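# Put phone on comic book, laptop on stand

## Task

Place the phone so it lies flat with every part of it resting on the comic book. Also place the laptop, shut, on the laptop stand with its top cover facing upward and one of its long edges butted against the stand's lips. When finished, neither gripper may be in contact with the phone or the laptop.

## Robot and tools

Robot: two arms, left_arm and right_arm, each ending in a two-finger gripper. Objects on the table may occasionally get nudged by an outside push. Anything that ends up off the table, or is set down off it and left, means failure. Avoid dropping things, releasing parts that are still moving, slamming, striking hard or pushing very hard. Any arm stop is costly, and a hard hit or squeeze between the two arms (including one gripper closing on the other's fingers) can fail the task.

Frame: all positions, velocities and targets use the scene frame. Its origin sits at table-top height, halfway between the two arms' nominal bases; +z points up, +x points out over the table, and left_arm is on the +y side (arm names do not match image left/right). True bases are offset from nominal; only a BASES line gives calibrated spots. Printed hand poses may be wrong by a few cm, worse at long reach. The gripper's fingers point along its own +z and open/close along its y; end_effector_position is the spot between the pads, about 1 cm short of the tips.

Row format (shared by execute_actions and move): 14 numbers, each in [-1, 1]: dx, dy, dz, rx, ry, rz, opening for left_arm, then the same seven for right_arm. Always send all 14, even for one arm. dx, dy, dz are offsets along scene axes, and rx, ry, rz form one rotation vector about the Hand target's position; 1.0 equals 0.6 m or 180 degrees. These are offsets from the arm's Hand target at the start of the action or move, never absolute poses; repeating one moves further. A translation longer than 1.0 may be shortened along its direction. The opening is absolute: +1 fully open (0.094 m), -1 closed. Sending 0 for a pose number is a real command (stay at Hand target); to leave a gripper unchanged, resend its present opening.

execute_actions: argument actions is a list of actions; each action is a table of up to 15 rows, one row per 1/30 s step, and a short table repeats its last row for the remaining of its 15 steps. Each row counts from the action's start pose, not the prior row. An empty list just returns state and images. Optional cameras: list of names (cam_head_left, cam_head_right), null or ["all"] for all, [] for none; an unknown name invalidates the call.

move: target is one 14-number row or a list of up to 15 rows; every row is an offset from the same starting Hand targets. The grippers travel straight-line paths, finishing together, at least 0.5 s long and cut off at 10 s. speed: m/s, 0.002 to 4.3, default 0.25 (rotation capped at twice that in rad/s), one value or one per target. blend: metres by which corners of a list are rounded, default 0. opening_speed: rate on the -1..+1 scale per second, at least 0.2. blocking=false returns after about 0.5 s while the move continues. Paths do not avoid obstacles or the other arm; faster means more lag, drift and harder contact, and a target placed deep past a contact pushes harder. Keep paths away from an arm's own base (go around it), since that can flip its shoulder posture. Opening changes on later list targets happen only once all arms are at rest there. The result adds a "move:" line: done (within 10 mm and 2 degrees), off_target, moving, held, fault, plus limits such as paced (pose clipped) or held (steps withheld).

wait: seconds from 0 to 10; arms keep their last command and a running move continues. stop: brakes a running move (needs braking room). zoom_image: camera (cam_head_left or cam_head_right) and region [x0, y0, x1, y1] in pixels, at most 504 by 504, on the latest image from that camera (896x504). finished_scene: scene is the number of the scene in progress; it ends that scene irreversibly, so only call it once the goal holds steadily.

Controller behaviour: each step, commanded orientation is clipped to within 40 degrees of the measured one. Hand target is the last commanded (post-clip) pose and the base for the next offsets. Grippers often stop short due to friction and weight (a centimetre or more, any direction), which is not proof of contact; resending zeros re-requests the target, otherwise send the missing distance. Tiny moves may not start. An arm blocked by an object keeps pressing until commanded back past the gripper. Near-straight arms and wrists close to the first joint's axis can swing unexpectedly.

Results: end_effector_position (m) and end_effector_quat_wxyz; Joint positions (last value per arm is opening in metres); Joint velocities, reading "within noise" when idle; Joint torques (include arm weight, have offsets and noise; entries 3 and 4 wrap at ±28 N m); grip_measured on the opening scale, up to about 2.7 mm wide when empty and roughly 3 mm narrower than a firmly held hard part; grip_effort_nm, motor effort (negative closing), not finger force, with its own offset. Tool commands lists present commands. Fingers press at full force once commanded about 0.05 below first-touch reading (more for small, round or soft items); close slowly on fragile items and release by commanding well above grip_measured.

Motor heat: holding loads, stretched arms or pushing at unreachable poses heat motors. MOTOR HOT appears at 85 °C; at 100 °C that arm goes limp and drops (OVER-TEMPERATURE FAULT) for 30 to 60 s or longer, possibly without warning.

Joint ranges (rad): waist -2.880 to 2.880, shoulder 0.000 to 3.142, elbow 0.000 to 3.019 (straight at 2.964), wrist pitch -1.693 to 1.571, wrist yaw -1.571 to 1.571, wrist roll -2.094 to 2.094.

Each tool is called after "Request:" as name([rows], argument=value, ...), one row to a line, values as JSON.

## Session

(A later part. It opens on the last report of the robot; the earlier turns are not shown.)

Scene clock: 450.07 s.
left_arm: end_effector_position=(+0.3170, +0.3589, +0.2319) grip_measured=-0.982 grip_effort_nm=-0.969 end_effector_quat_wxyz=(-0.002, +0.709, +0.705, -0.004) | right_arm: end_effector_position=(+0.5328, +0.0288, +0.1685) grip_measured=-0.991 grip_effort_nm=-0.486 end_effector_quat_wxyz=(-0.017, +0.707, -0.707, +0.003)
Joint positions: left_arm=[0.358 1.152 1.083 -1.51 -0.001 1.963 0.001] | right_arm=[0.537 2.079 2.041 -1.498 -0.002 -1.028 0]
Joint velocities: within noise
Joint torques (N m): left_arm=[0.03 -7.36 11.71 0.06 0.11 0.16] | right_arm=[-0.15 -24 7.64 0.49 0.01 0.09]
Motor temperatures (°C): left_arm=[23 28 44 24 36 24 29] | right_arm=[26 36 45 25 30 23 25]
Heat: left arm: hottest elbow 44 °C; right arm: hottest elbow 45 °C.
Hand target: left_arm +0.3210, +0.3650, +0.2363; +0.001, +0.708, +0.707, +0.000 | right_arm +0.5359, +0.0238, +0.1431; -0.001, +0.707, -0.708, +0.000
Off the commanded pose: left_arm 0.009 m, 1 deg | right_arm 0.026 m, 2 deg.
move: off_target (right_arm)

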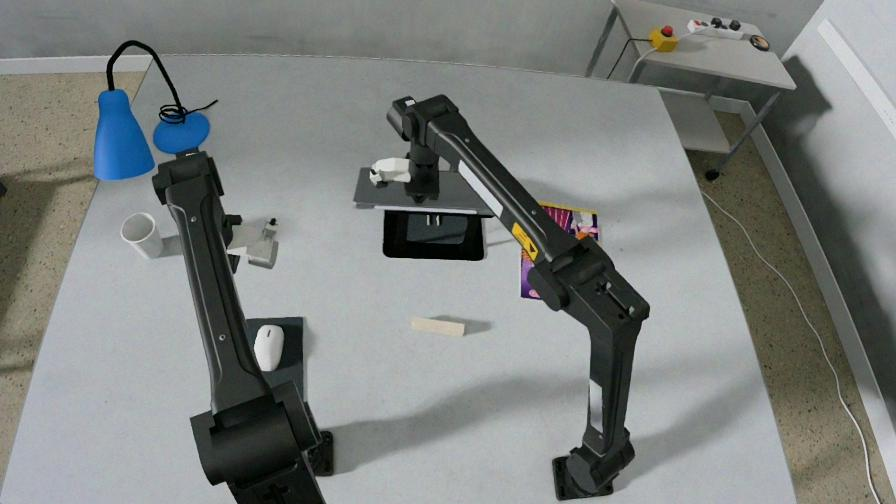

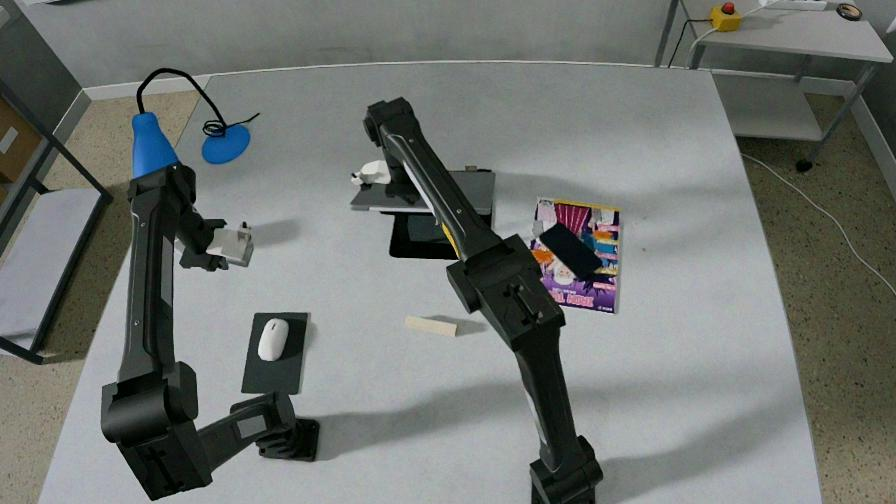

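Request:
move(target=[0,0,0,0,0,0,-1,0,0,-0.025,0,0,0,-1], speed=0.04)

Request:
zoom_image(camera="cam_head_left", region=[340, 140, 510, 280])

Scene clock: 453.73 s.
left_arm: end_effector_position=(+0.3170, +0.3589, +0.2319) grip_measured=-0.982 grip_effort_nm=-0.974 end_effector_quat_wxyz=(-0.002, +0.709, +0.705, -0.004) | right_arm: end_effector_position=(+0.5379, +0.0308, +0.1626) grip_measured=-0.991 grip_effort_nm=-0.476 end_effector_quat_wxyz=(-0.028, +0.706, -0.707, +0.007)
Joint positions: left_arm=[0.358 1.152 1.083 -1.51 -0.001 1.963 0.001] | right_arm=[0.536 2.079 2.025 -1.459 0 -1.028 0]
Joint velocities: within noise
Joint torques (N m): left_arm=[0.03 -7 11.66 0.14 0.11 0.12] | right_arm=[-0.15 -23.3 6.54 0.53 -0.07 0.09]
Motor temperatures (°C): left_arm=[23 27 44 24 36 24 29] | right_arm=[26 37 45 25 30 23 25]
Heat: left arm: hottest elbow 44 °C; right arm: hottest elbow 45 °C.
Hand target: left_arm +0.3210, +0.3650, +0.2363; +0.001, +0.708, +0.707, +0.000 | right_arm +0.5360, +0.0236, +0.1281; +0.000, +0.706, -0.708, +0.000
Off the commanded pose: left_arm 0.009 m, 1 deg | right_arm 0.035 m, 3 deg.
move: off_target (right_arm)

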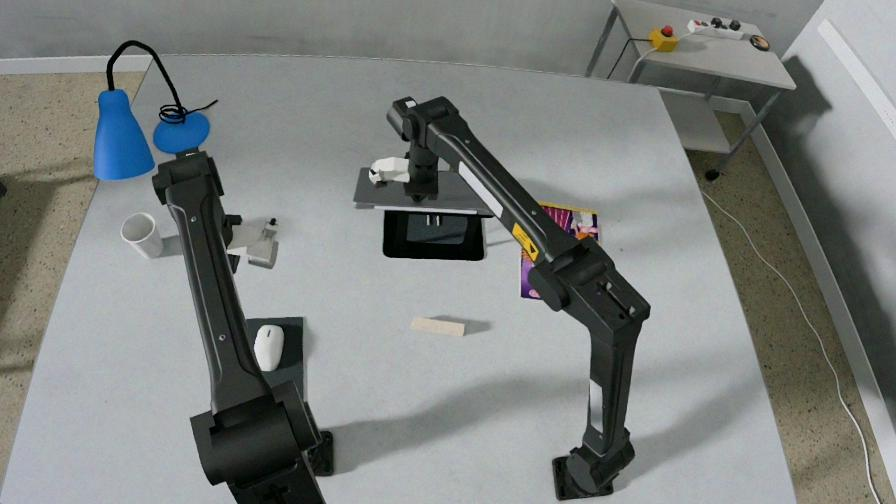

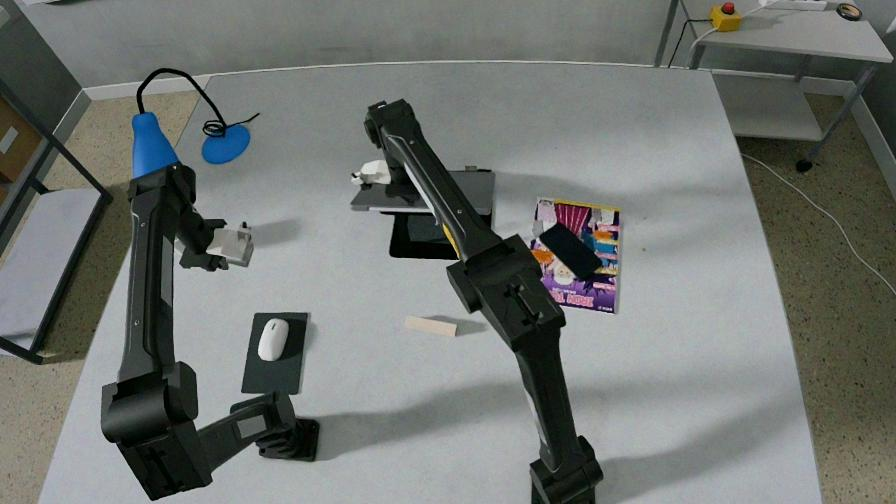

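Scaled by 2.965.

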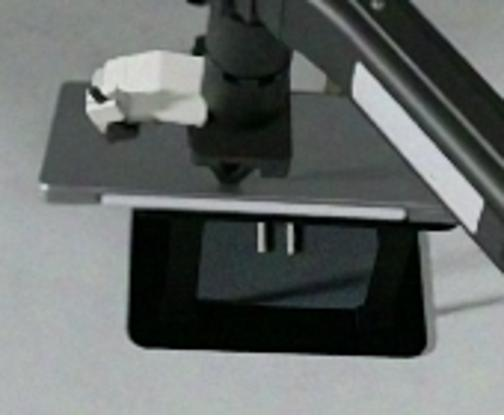

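Request:
move([
  [0,0,0,0,0,0,-1,0,0,0.13,0,0,0,-1],
  [0,0,0,0,0,0,-1,-0.15,0,0.13,0,0,0,-1],
  [0,0,0,0,0,0,-1,-0.15,0,0.04,0,0,0,-1],
], speed=0.12, cameras=["cam_head_left"])

Request:
zoom_image(camera="cam_head_left", region=[340, 140, 510, 280])

Scene clock: 461.27 s.
left_arm: end_effector_position=(+0.3170, +0.3589, +0.2319) grip_measured=-0.982 grip_effort_nm=-0.974 end_effector_quat_wxyz=(-0.002, +0.709, +0.705, -0.004) | right_arm: end_effector_position=(+0.4491, +0.0212, +0.1646) grip_measured=-0.991 grip_effort_nm=-0.481 end_effector_quat_wxyz=(-0.008, +0.707, -0.707, +0.001)
Joint positions: left_arm=[0.358 1.152 1.083 -1.51 -0.001 1.963 0.001] | right_arm=[0.601 1.875 1.714 -1.394 0 -0.964 0]
Joint velocities: within noise
Joint torques (N m): left_arm=[-0.73 -7.59 11.77 0.18 0.06 0.07] | right_arm=[0.91 -21.6 7.58 0.58 -0.03 0.22]
Motor temperatures (°C): left_arm=[23 27 43 24 36 24 29] | right_arm=[26 37 44 25 30 23 25]
Heat: left arm: hottest elbow 43 °C; right arm: hottest elbow 44 °C.
Hand target: left_arm +0.3210, +0.3650, +0.2363; +0.001, +0.708, +0.707, +0.000 | right_arm +0.4459, +0.0238, +0.1520; +0.000, +0.707, -0.708, +0.000
Off the commanded pose: left_arm 0.009 m, 1 deg | right_arm 0.013 m, 1 deg.
move: off_target (right_arm)
Images, in order (width x height): cam_head_left 896x504.

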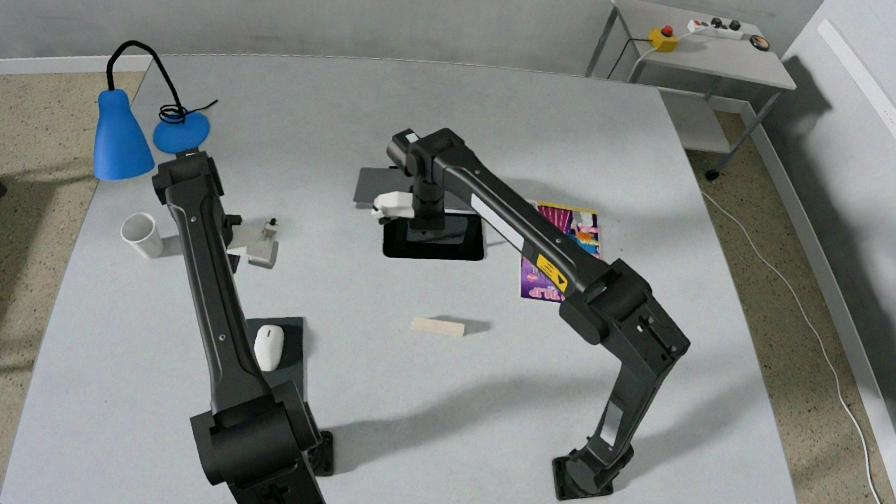

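Scaled by 2.965.

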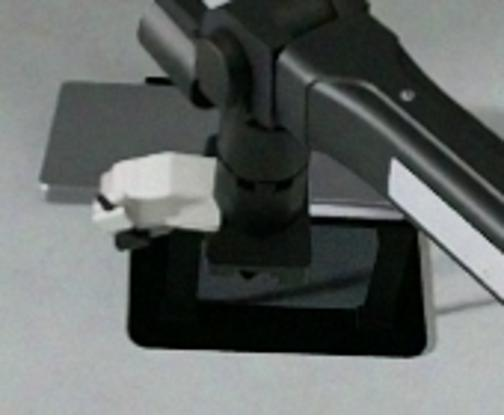

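Request:
move([
  [0,0,0,0,0,0,-1,0.06,0,0.015,0,0,0,-1],
], speed=0.05, cameras=["cam_head_left"])

Request:
zoom_image(camera="cam_head_left", region=[340, 140, 510, 280])

Scene clock: 465.20 s.
left_arm: end_effector_position=(+0.3170, +0.3589, +0.2319) grip_measured=-0.982 grip_effort_nm=-0.974 end_effector_quat_wxyz=(-0.002, +0.709, +0.705, -0.004) | right_arm: end_effector_position=(+0.4647, +0.0191, +0.1609) grip_measured=-0.991 grip_effort_nm=-0.476 end_effector_quat_wxyz=(+0.004, +0.707, -0.707, -0.001)
Joint positions: left_arm=[0.358 1.152 1.083 -1.51 -0.001 1.963 0.001] | right_arm=[0.583 1.925 1.779 -1.433 0 -0.982 0]
Joint velocities: within noise
Joint torques (N m): left_arm=[-0.91 -7.77 11.77 0.08 0.1 0.1] | right_arm=[-0.32 -20.31 12.86 -0.29 -0.04 0.1]
Motor temperatures (°C): left_arm=[23 27 43 24 36 24 29] | right_arm=[26 37 44 25 30 23 25]
Heat: left arm: hottest elbow 43 °C; right arm: hottest elbow 44 °C.
Hand target: left_arm +0.3210, +0.3650, +0.2363; +0.001, +0.708, +0.707, +0.000 | right_arm +0.4820, +0.0237, +0.1611; -0.001, +0.707, -0.708, +0.000
Off the commanded pose: left_arm 0.009 m, 1 deg | right_arm 0.018 m, 0 deg.
move: off_target (right_arm)
Images, in order (width x height): cam_head_left 896x504.

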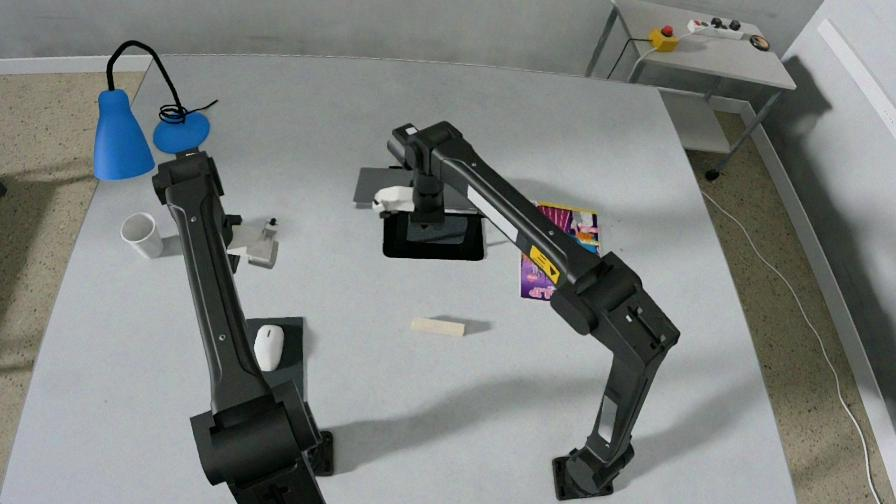

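Scaled by 2.965.

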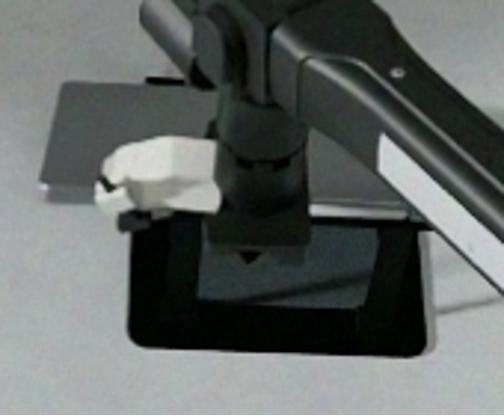

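Request:
move([
  [0,0,0,0,0,0,-1,0.0,0,0.025,0,0,0,-1],
  [0,0,0,0,0,0,-1,0.03,0,0.025,0,0,0,-1],
], speed=0.05, cameras=["cam_head_left"])

Request:
zoom_image(camera="cam_head_left", region=[340, 140, 510, 280])

Scene clock: 469.90 s.
left_arm: end_effector_position=(+0.3170, +0.3589, +0.2319) grip_measured=-0.982 grip_effort_nm=-0.974 end_effector_quat_wxyz=(-0.002, +0.709, +0.705, -0.004) | right_arm: end_effector_position=(+0.4831, +0.0199, +0.1747) grip_measured=-0.991 grip_effort_nm=-0.481 end_effector_quat_wxyz=(+0.005, +0.707, -0.707, -0.001)
Joint positions: left_arm=[0.358 1.152 1.083 -1.51 -0.001 1.963 0.001] | right_arm=[0.567 1.968 1.881 -1.495 0 -0.998 0]
Joint velocities: within noise
Joint torques (N m): left_arm=[0.32 -8.18 11.6 0.18 0.11 0.1] | right_arm=[-0.21 -21.3 12.92 -0.25 -0.04 0.08]
Motor temperatures (°C): left_arm=[23 27 43 24 35 24 29] | right_arm=[26 37 45 25 30 23 25]
Heat: left arm: hottest elbow 43 °C; right arm: hottest elbow 45 °C.
Hand target: left_arm +0.3210, +0.3650, +0.2363; +0.001, +0.708, +0.707, +0.000 | right_arm +0.4999, +0.0237, +0.1761; +0.000, +0.706, -0.708, +0.000
Off the commanded pose: left_arm 0.009 m, 1 deg | right_arm 0.017 m, 1 deg.
move: off_target (right_arm)
Images, in order (width x height): cam_head_left 896x504.

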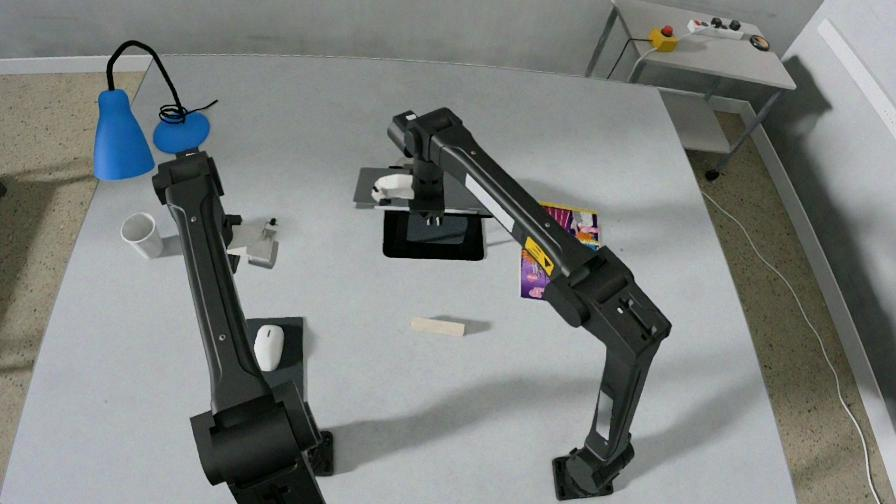

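Scaled by 2.965.

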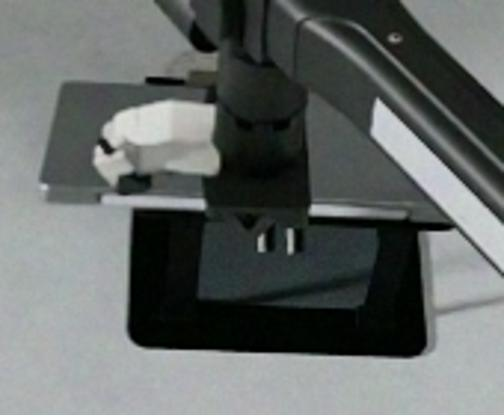

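Request:
move([
  [0,0,0,0,0,0,-1,0.05,0,-0.018,0,0,0,-1],
], speed=0.04, cameras=["cam_head_left"])

Request:
zoom_image(camera="cam_head_left", region=[340, 140, 510, 280])

Scene clock: 473.53 s.
left_arm: end_effector_position=(+0.3170, +0.3589, +0.2319) grip_measured=-0.982 grip_effort_nm=-0.974 end_effector_quat_wxyz=(-0.002, +0.709, +0.705, -0.004) | right_arm: end_effector_position=(+0.5121, +0.0216, +0.1670) grip_measured=-0.991 grip_effort_nm=-0.476 end_effector_quat_wxyz=(+0.004, +0.708, -0.706, -0.001)
Joint positions: left_arm=[0.358 1.152 1.083 -1.51 -0.001 1.963 0.001] | right_arm=[0.544 2.045 1.983 -1.517 0 -1.023 0]
Joint velocities: within noise
Joint torques (N m): left_arm=[-0.26 -7.71 11.85 0.29 0.1 0.09] | right_arm=[-0.5 -22.01 13.12 -0.24 -0.04 0.09]
Motor temperatures (°C): left_arm=[23 27 43 24 35 24 29] | right_arm=[26 37 45 25 29 23 25]
Heat: left arm: hottest elbow 43 °C; right arm: hottest elbow 45 °C.
Hand target: left_arm +0.3210, +0.3650, +0.2363; +0.001, +0.707, +0.707, +0.000 | right_arm +0.5300, +0.0237, +0.1653; -0.001, +0.706, -0.708, +0.000
Off the commanded pose: left_arm 0.009 m, 1 deg | right_arm 0.018 m, 1 deg.
move: off_target (right_arm)
Images, in order (width x height): cam_head_left 896x504.

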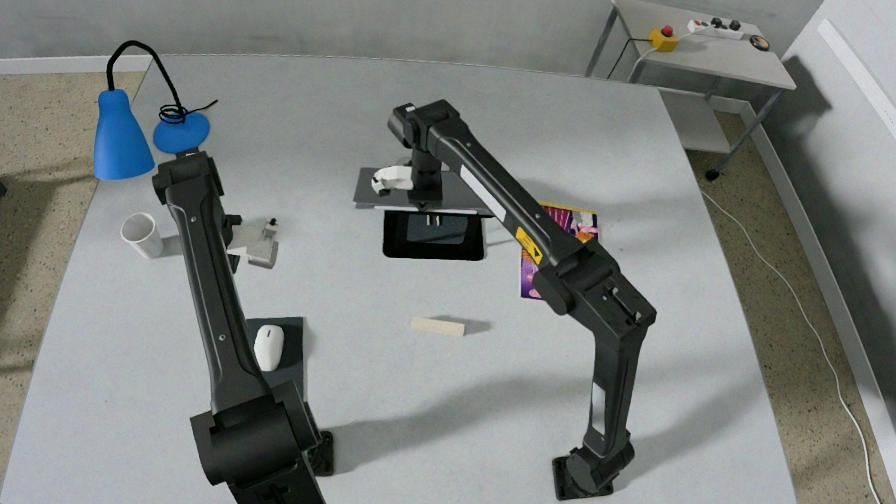

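Scaled by 2.965.

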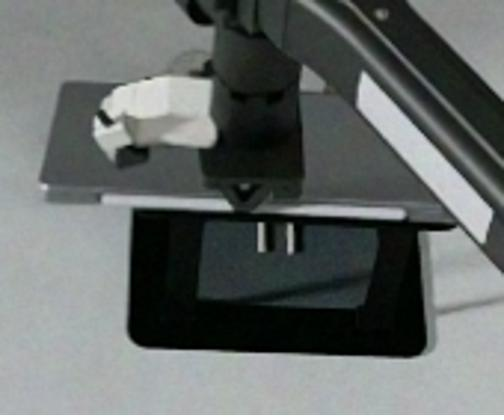

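Request:
move([
  [0,0,0,0,0,0,-1,0.05,0,-0.02,0,0,0,-1],
], speed=0.04, cameras=["cam_head_left"])

Request:
zoom_image(camera="cam_head_left", region=[340, 140, 510, 280])

Scene clock: 477.50 s.
left_arm: end_effector_position=(+0.3170, +0.3589, +0.2319) grip_measured=-0.982 grip_effort_nm=-0.974 end_effector_quat_wxyz=(-0.002, +0.709, +0.705, -0.004) | right_arm: end_effector_position=(+0.5429, +0.0235, +0.1583) grip_measured=-0.991 grip_effort_nm=-0.476 end_effector_quat_wxyz=(+0.001, +0.708, -0.706, -0.002)
Joint positions: left_arm=[0.358 1.152 1.083 -1.51 -0.001 1.963 0.001] | right_arm=[0.522 2.131 2.102 -1.546 -0.002 -1.046 0]
Joint velocities: within noise
Joint torques (N m): left_arm=[-0.5 -7.47 11.78 0.34 0.08 0.11] | right_arm=[-0.5 -23.53 12.97 -0.23 0.05 0.04]
Motor temperatures (°C): left_arm=[23 27 43 24 35 24 29] | right_arm=[26 38 46 25 29 23 25]
Heat: left arm: hottest elbow 43 °C; right arm: hottest elbow 46 °C.
Hand target: left_arm +0.3210, +0.3650, +0.2363; +0.001, +0.707, +0.707, +0.000 | right_arm +0.5599, +0.0237, +0.1533; +0.000, +0.706, -0.708, +0.000
Off the commanded pose: left_arm 0.009 m, 1 deg | right_arm 0.018 m, 0 deg.
move: off_target (right_arm)
Images, in order (width x height): cam_head_left 896x504.

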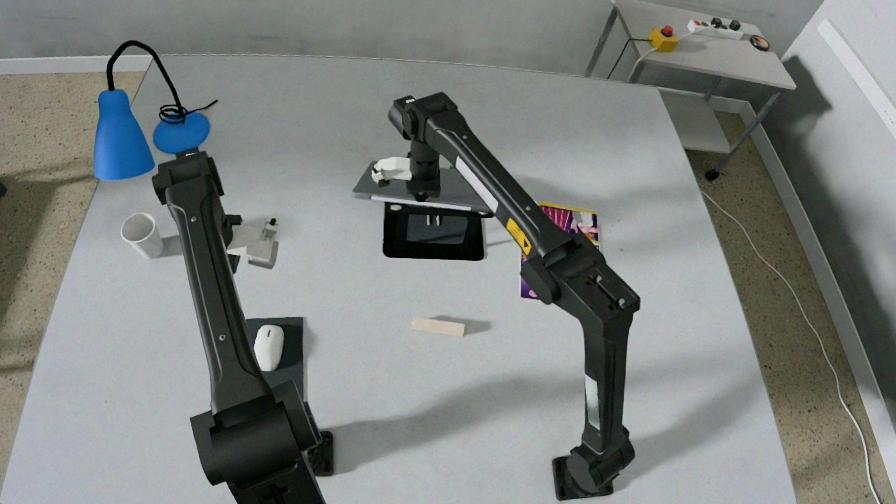

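Scaled by 2.965.

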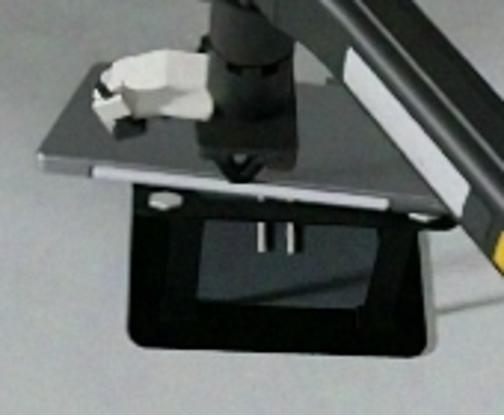

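Request:
move([
  [0,0,0,0,0,0,-1,-0.08,0,0.02,0,0,0,-1],
  [0,0,0,0,0,0,-1,-0.15,-0.25,0.1,0,0,0,-1],
], speed=0.15, cameras=["cam_head_left","cam_head_right"])

Request:
zoom_image(camera="cam_head_left", region=[340, 140, 510, 280])

Request:
zoom_image(camera="cam_head_right", region=[330, 140, 500, 280])

Scene clock: 483.13 s.
left_arm: end_effector_position=(+0.3170, +0.3589, +0.2319) grip_measured=-0.982 grip_effort_nm=-0.969 end_effector_quat_wxyz=(-0.002, +0.709, +0.705, -0.004) | right_arm: end_effector_position=(+0.4717, -0.1218, +0.2151) grip_measured=-0.991 grip_effort_nm=-0.481 end_effector_quat_wxyz=(-0.001, +0.706, -0.708, +0.000)
Joint positions: left_arm=[0.358 1.152 1.083 -1.51 -0.001 1.963 0.001] | right_arm=[0.354 1.742 1.661 -1.488 -0.001 -1.208 0]
Joint velocities: within noise
Joint torques (N m): left_arm=[-0.44 -7.77 11.64 0.03 0.11 0.08] | right_arm=[-0.03 -20.72 7.57 0.29 -0.03 0.08]
Motor temperatures (°C): left_arm=[23 27 43 24 35 24 29] | right_arm=[26 38 47 25 29 23 25]
Heat: left arm: hottest elbow 43 °C; right arm: hottest elbow 47 °C.
Hand target: left_arm +0.3210, +0.3650, +0.2363; +0.001, +0.707, +0.707, +0.000 | right_arm +0.4699, -0.1263, +0.2133; +0.000, +0.706, -0.708, +0.000
Off the commanded pose: left_arm 0.009 m, 1 deg | right_arm 0.005 m, 0 deg.
move: done

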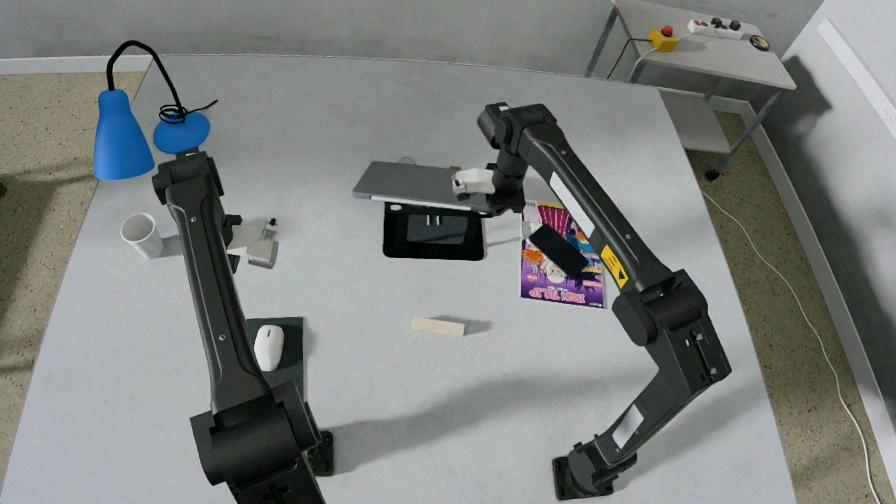

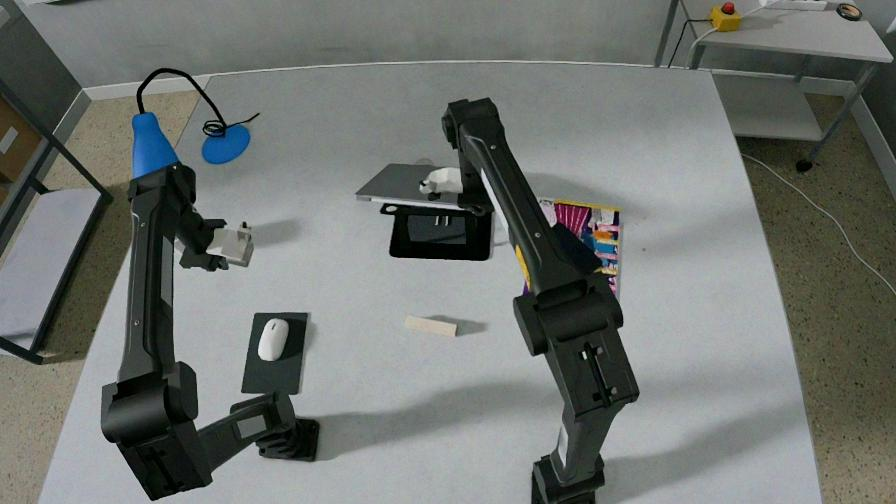

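Scaled by 2.965.

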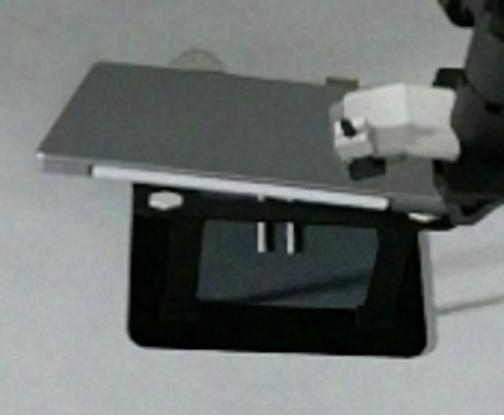

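Scaled by 2.965.

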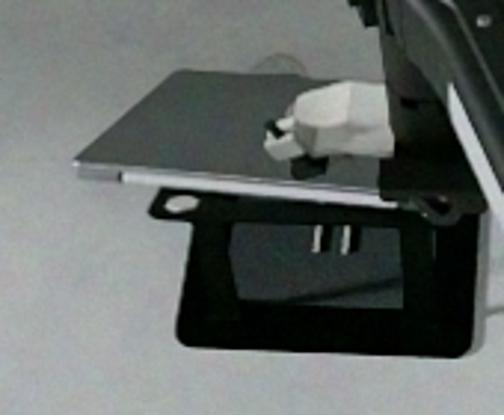

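Request:
move([
  [0,0,0,0,0,0,-1,-0.02,0.06,-0.08,0,0,0,-1],
  [0,0,0,0,0,0,-1,0.04,0.06,-0.062,0,0,0,-1],
  [0,0,0,0,0,0,-1,0.07,0.06,-0.07,0,0,0,-1],
], speed=0.06, cameras=["cam_head_left","cam_head_right"])

Request:
zoom_image(camera="cam_head_left", region=[340, 140, 510, 280])

Request:
zoom_image(camera="cam_head_right", region=[330, 140, 500, 280])

Scene clock: 491.17 s.
left_arm: end_effector_position=(+0.3170, +0.3589, +0.2319) grip_measured=-0.982 grip_effort_nm=-0.974 end_effector_quat_wxyz=(-0.002, +0.709, +0.705, -0.004) | right_arm: end_effector_position=(+0.4927, -0.0916, +0.1666) grip_measured=-0.991 grip_effort_nm=-0.481 end_effector_quat_wxyz=(+0.007, +0.707, -0.707, -0.003)
Joint positions: left_arm=[0.358 1.152 1.083 -1.51 -0.001 1.963 0.001] | right_arm=[0.391 1.852 1.686 -1.42 -0.001 -1.176 0]
Joint velocities: within noise
Joint torques (N m): left_arm=[-0.15 -7.12 11.81 0.16 0.06 0.08] | right_arm=[-0.32 -19.25 12.98 -0.32 -0.02 0.11]
Motor temperatures (°C): left_arm=[23 27 43 24 35 24 29] | right_arm=[26 38 46 25 29 23 25]
Heat: left arm: hottest elbow 43 °C; right arm: hottest elbow 46 °C.
Hand target: left_arm +0.3210, +0.3650, +0.2363; +0.001, +0.707, +0.707, +0.000 | right_arm +0.5119, -0.0902, +0.1711; +0.000, +0.707, -0.708, +0.000
Off the commanded pose: left_arm 0.009 m, 1 deg | right_arm 0.020 m, 1 deg.
move: off_target (right_arm)

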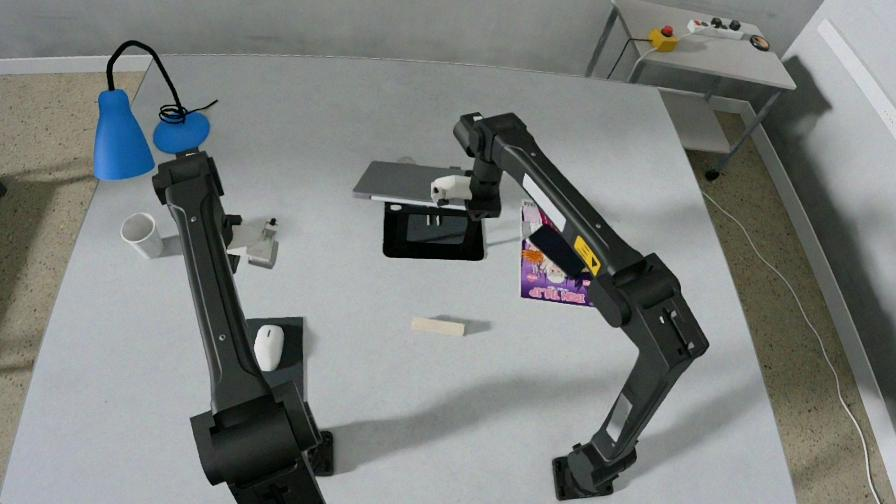

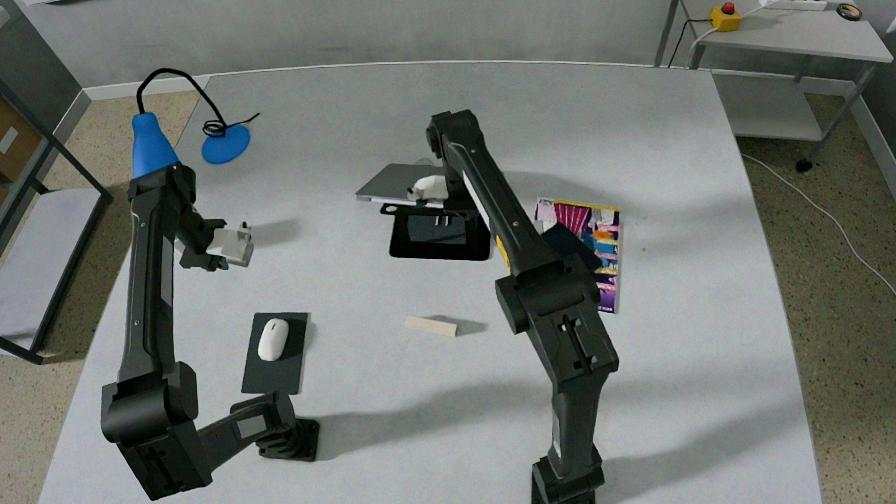

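Scaled by 2.965.

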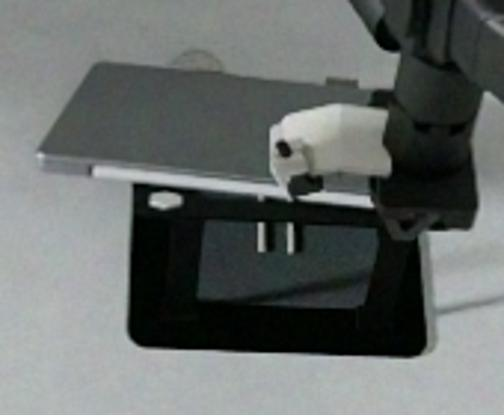

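Scaled by 2.965.

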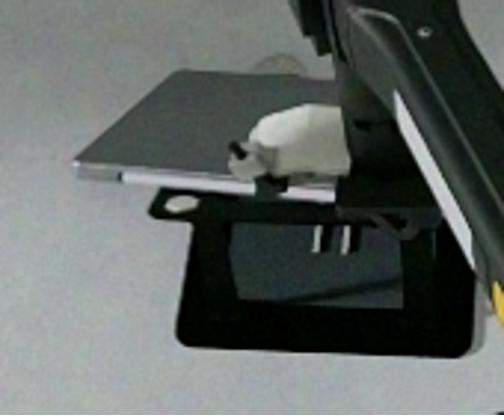

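Request:
move([
  [0,0,0,0,0,0,-1,0.05,0,-0.005,0,0,0,-1],
  [0,0,0,0,0,0,-1,0.07,0,-0.015,0,0,0,-1],
], speed=0.04, cameras=["cam_head_left","cam_head_right"])

Request:
zoom_image(camera="cam_head_left", region=[340, 140, 510, 280])

Request:
zoom_image(camera="cam_head_right", region=[330, 140, 500, 280])

Scene clock: 495.27 s.
left_arm: end_effector_position=(+0.3170, +0.3589, +0.2319) grip_measured=-0.982 grip_effort_nm=-0.974 end_effector_quat_wxyz=(-0.002, +0.709, +0.705, -0.004) | right_arm: end_effector_position=(+0.5355, -0.0888, +0.1655) grip_measured=-0.991 grip_effort_nm=-0.481 end_effector_quat_wxyz=(+0.001, +0.708, -0.706, -0.001)
Joint positions: left_arm=[0.358 1.152 1.083 -1.51 -0.001 1.963 0.001] | right_arm=[0.368 1.957 1.84 -1.457 -0.001 -1.201 0]
Joint velocities: within noise
Joint torques (N m): left_arm=[-0.73 -7.24 11.75 0.18 0.11 0.09] | right_arm=[-0.56 -20.31 12.83 -0.23 -0.02 0.08]
Motor temperatures (°C): left_arm=[23 27 43 24 34 24 29] | right_arm=[26 38 47 25 29 23 25]
Heat: left arm: hottest elbow 43 °C; right arm: hottest elbow 47 °C.
Hand target: left_arm +0.3210, +0.3650, +0.2363; +0.001, +0.707, +0.707, +0.000 | right_arm +0.5540, -0.0904, +0.1624; -0.001, +0.706, -0.708, +0.000
Off the commanded pose: left_arm 0.009 m, 1 deg | right_arm 0.019 m, 0 deg.
move: off_target (right_arm)

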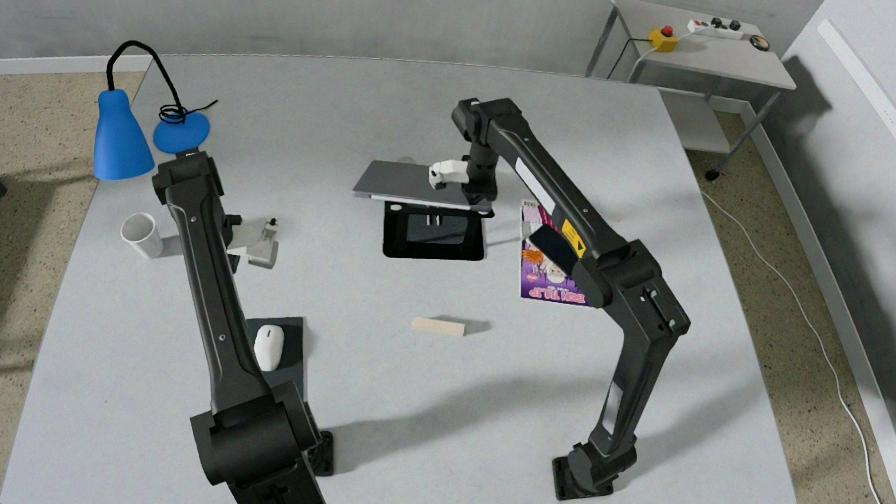

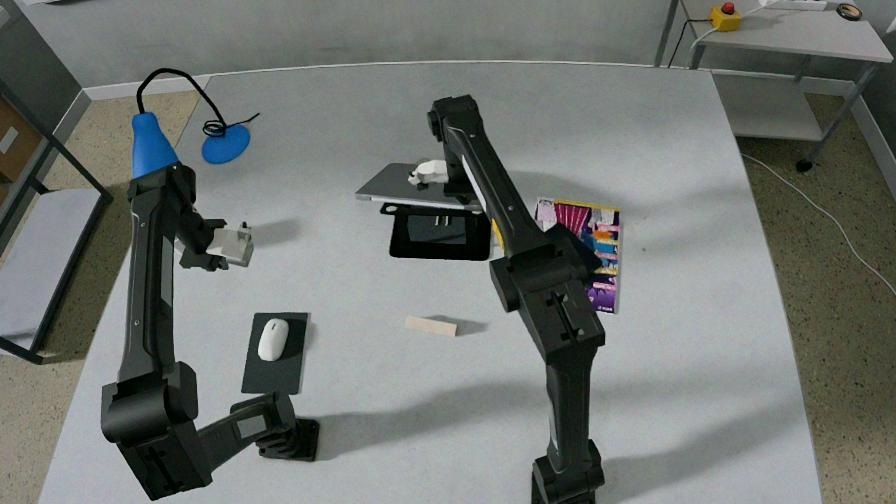

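Scaled by 2.965.

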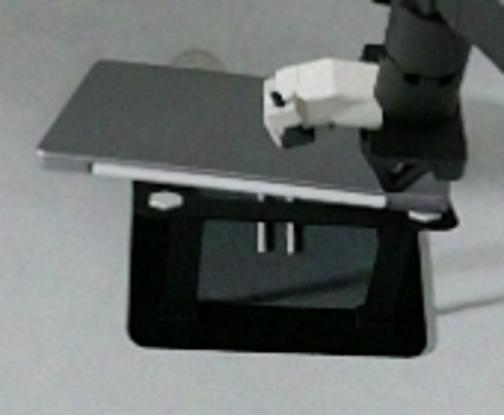

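Scaled by 2.965.

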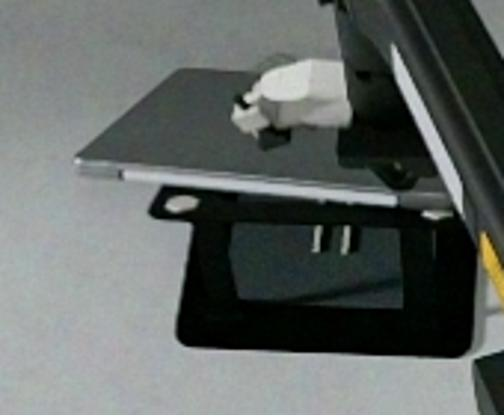

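Request:
move([
  [0,0,0,0,0,0,-1,-0.06,0,0.06,0,0,0,-1],
  [0,0,0,0,0,0,-1,-0.15,-0.25,0.1,0,0,0,-1],
  [0,0,0,0,0,0,-1,-0.3,-0.4,0.12,0,0,0,-1],
], speed=0.2, cameras=["cam_head_left","cam_head_right"])

Request:
zoom_image(camera="cam_head_left", region=[340, 140, 510, 280])

Request:
zoom_image(camera="cam_head_right", region=[330, 140, 500, 280])

Scene clock: 501.00 s.
left_arm: end_effector_position=(+0.3170, +0.3589, +0.2319) grip_measured=-0.982 grip_effort_nm=-0.974 end_effector_quat_wxyz=(-0.002, +0.709, +0.705, -0.004) | right_arm: end_effector_position=(+0.3779, -0.3271, +0.2379) grip_measured=-0.991 grip_effort_nm=-0.476 end_effector_quat_wxyz=(-0.002, +0.707, -0.708, +0.002)
Joint positions: left_arm=[0.358 1.152 1.083 -1.51 -0.001 1.963 0.001] | right_arm=[-0.048 1.402 1.319 -1.483 0.001 -1.612 0]
Joint velocities: within noise
Joint torques (N m): left_arm=[-0.21 -8.29 11.66 0.17 0.09 0.12] | right_arm=[-0.21 -14.21 7.71 0.25 -0.09 0.06]
Motor temperatures (°C): left_arm=[23 27 42 24 34 24 29] | right_arm=[26 38 47 25 29 23 25]
Heat: left arm: hottest elbow 42 °C; right arm: hottest elbow 47 °C.
Hand target: left_arm +0.3210, +0.3650, +0.2363; +0.001, +0.707, +0.707, +0.000 | right_arm +0.3740, -0.3303, +0.2343; -0.001, +0.707, -0.708, +0.000
Off the commanded pose: left_arm 0.009 m, 1 deg | right_arm 0.006 m, 0 deg.
move: done

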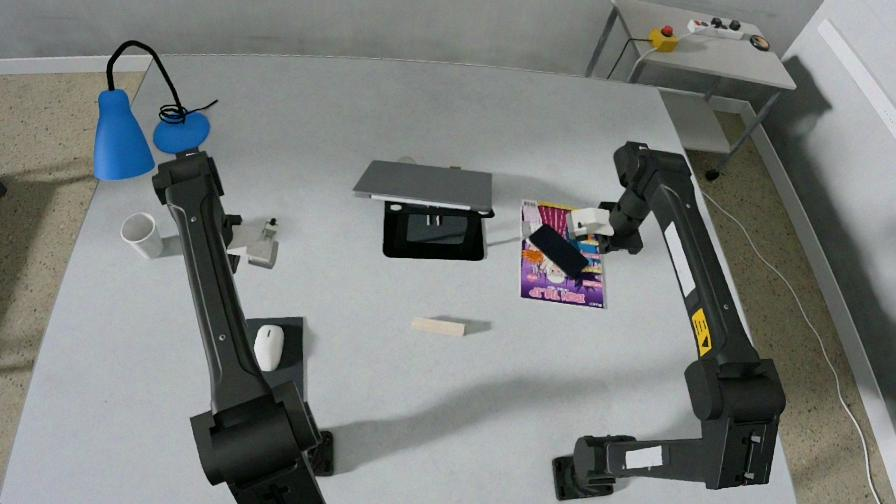

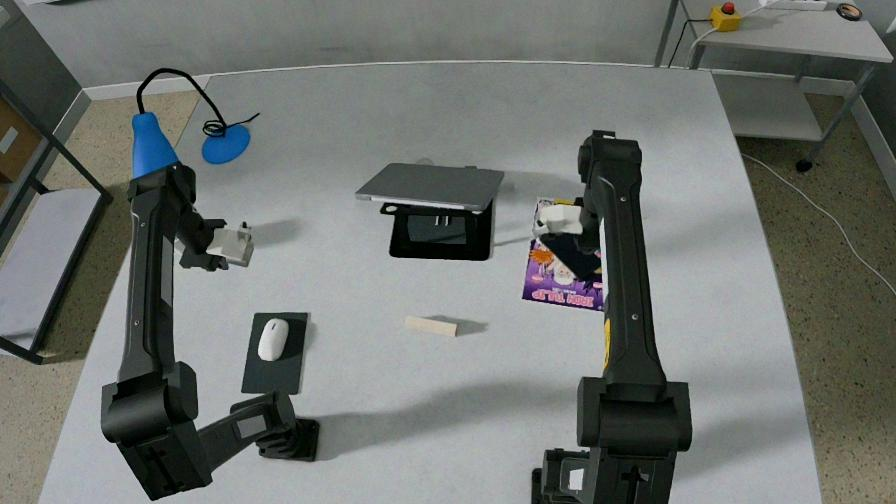

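Scaled by 2.965.

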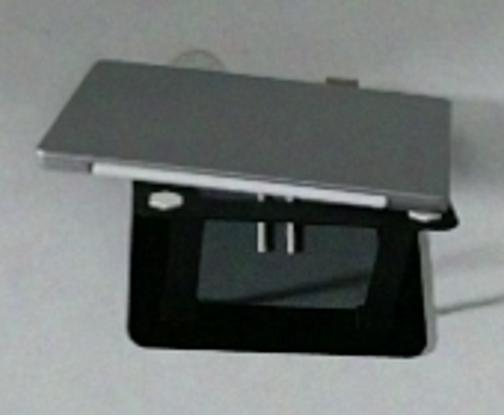

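Scaled by 2.965.

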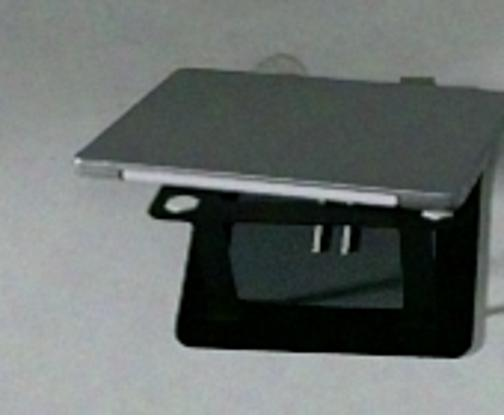

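Request:
move([
  [0,0,0,0,0,0,-1,0.135,0.38,0.03,0,0,0,-1],
  [0,0,0,0,0,0,-1,0.135,0.38,-0.13,0,0,0,-1],
], speed=0.15, cameras=[])

Request:
move([
  [0,0,0,0,0,0,-1,0.06,0,0.025,0,0,0,-1],
  [0,0,0,0,0,0,-1,0.085,0,0.02,0,0,0,-1],
], speed=0.06, cameras=["cam_head_left","cam_head_right"])

Request:
zoom_image(camera="cam_head_left", region=[340, 140, 510, 280])

Request:
zoom_image(camera="cam_head_right", region=[330, 140, 500, 280])

Scene clock: 510.93 s.
left_arm: end_effector_position=(+0.3170, +0.3589, +0.2319) grip_measured=-0.982 grip_effort_nm=-0.974 end_effector_quat_wxyz=(-0.002, +0.709, +0.705, -0.004) | right_arm: end_effector_position=(+0.4554, -0.1052, +0.1726) grip_measured=-0.991 grip_effort_nm=-0.476 end_effector_quat_wxyz=(-0.012, +0.707, -0.707, +0.003)
Joint positions: left_arm=[0.358 1.152 1.083 -1.51 -0.001 1.963 0.001] | right_arm=[0.394 1.72 1.519 -1.345 -0.002 -1.172 0]
Joint velocities: within noise
Joint torques (N m): left_arm=[-1.2 -7.06 11.93 0.12 0.1 0.11] | right_arm=[0.79 -17.49 7.72 0.5 0.04 0.22]
Motor temperatures (°C): left_arm=[23 27 42 24 34 24 29] | right_arm=[26 38 46 25 28 23 25]
Heat: left arm: hottest elbow 42 °C; right arm: hottest elbow 46 °C.
Hand target: left_arm +0.3210, +0.3650, +0.2363; +0.001, +0.707, +0.707, +0.000 | right_arm +0.4550, -0.1023, +0.1563; +0.000, +0.707, -0.708, +0.000
Off the commanded pose: left_arm 0.009 m, 1 deg | right_arm 0.016 m, 1 deg.
move: off_target (right_arm)
No camera images: "cameras" was empty.

Scene clock: 512.47 s.
left_arm: end_effector_position=(+0.3170, +0.3589, +0.2319) grip_measured=-0.982 grip_effort_nm=-0.974 end_effector_quat_wxyz=(-0.002, +0.709, +0.705, -0.004) | right_arm: end_effector_position=(+0.4865, -0.1031, +0.1631) grip_measured=-0.991 grip_effort_nm=-0.481 end_effector_quat_wxyz=(+0.007, +0.707, -0.707, -0.004)
Joint positions: left_arm=[0.358 1.152 1.083 -1.51 -0.001 1.963 0.001] | right_arm=[0.375 1.827 1.641 -1.4 -0.002 -1.191 0]
Joint velocities: within noise
Joint torques (N m): left_arm=[-0.32 -7.94 11.84 0.08 0.09 0.1] | right_arm=[-0.32 -18.14 12.92 -0.35 0.03 0.11]
Motor temperatures (°C): left_arm=[23 27 42 24 34 24 29] | right_arm=[26 38 46 25 28 23 25]
Heat: left arm: hottest elbow 42 °C; right arm: hottest elbow 46 °C.
Hand target: left_arm +0.3210, +0.3650, +0.2363; +0.001, +0.707, +0.707, +0.000 | right_arm +0.5060, -0.1023, +0.1684; -0.001, +0.706, -0.708, +0.000
Off the commanded pose: left_arm 0.009 m, 1 deg | right_arm 0.020 m, 1 deg.
move: off_target (right_arm)

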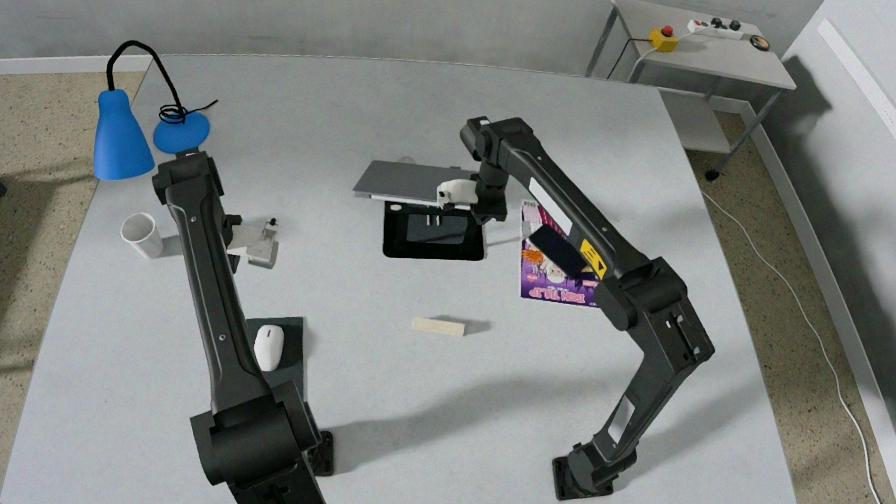

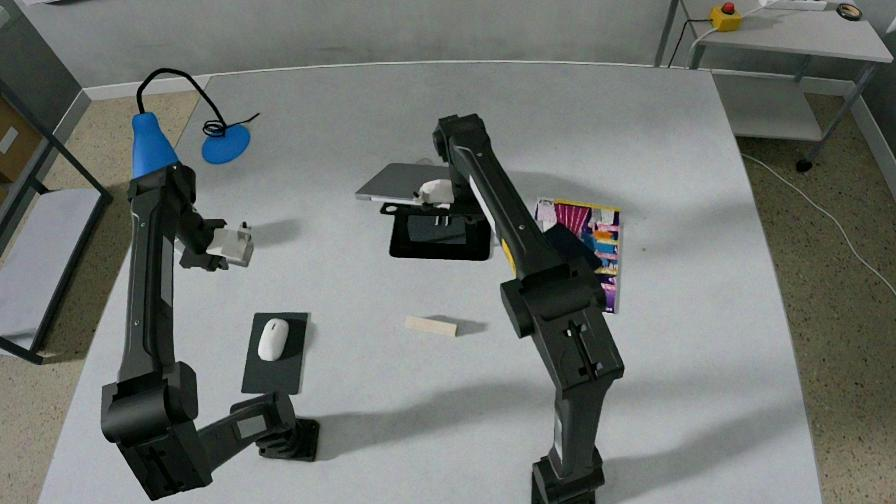

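Scaled by 2.965.

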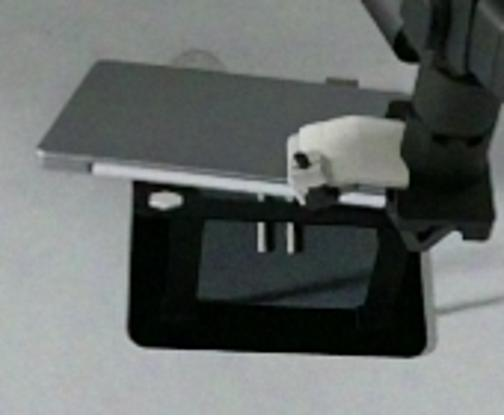

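Scaled by 2.965.

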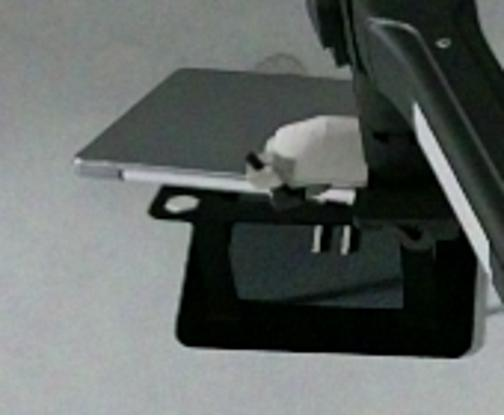

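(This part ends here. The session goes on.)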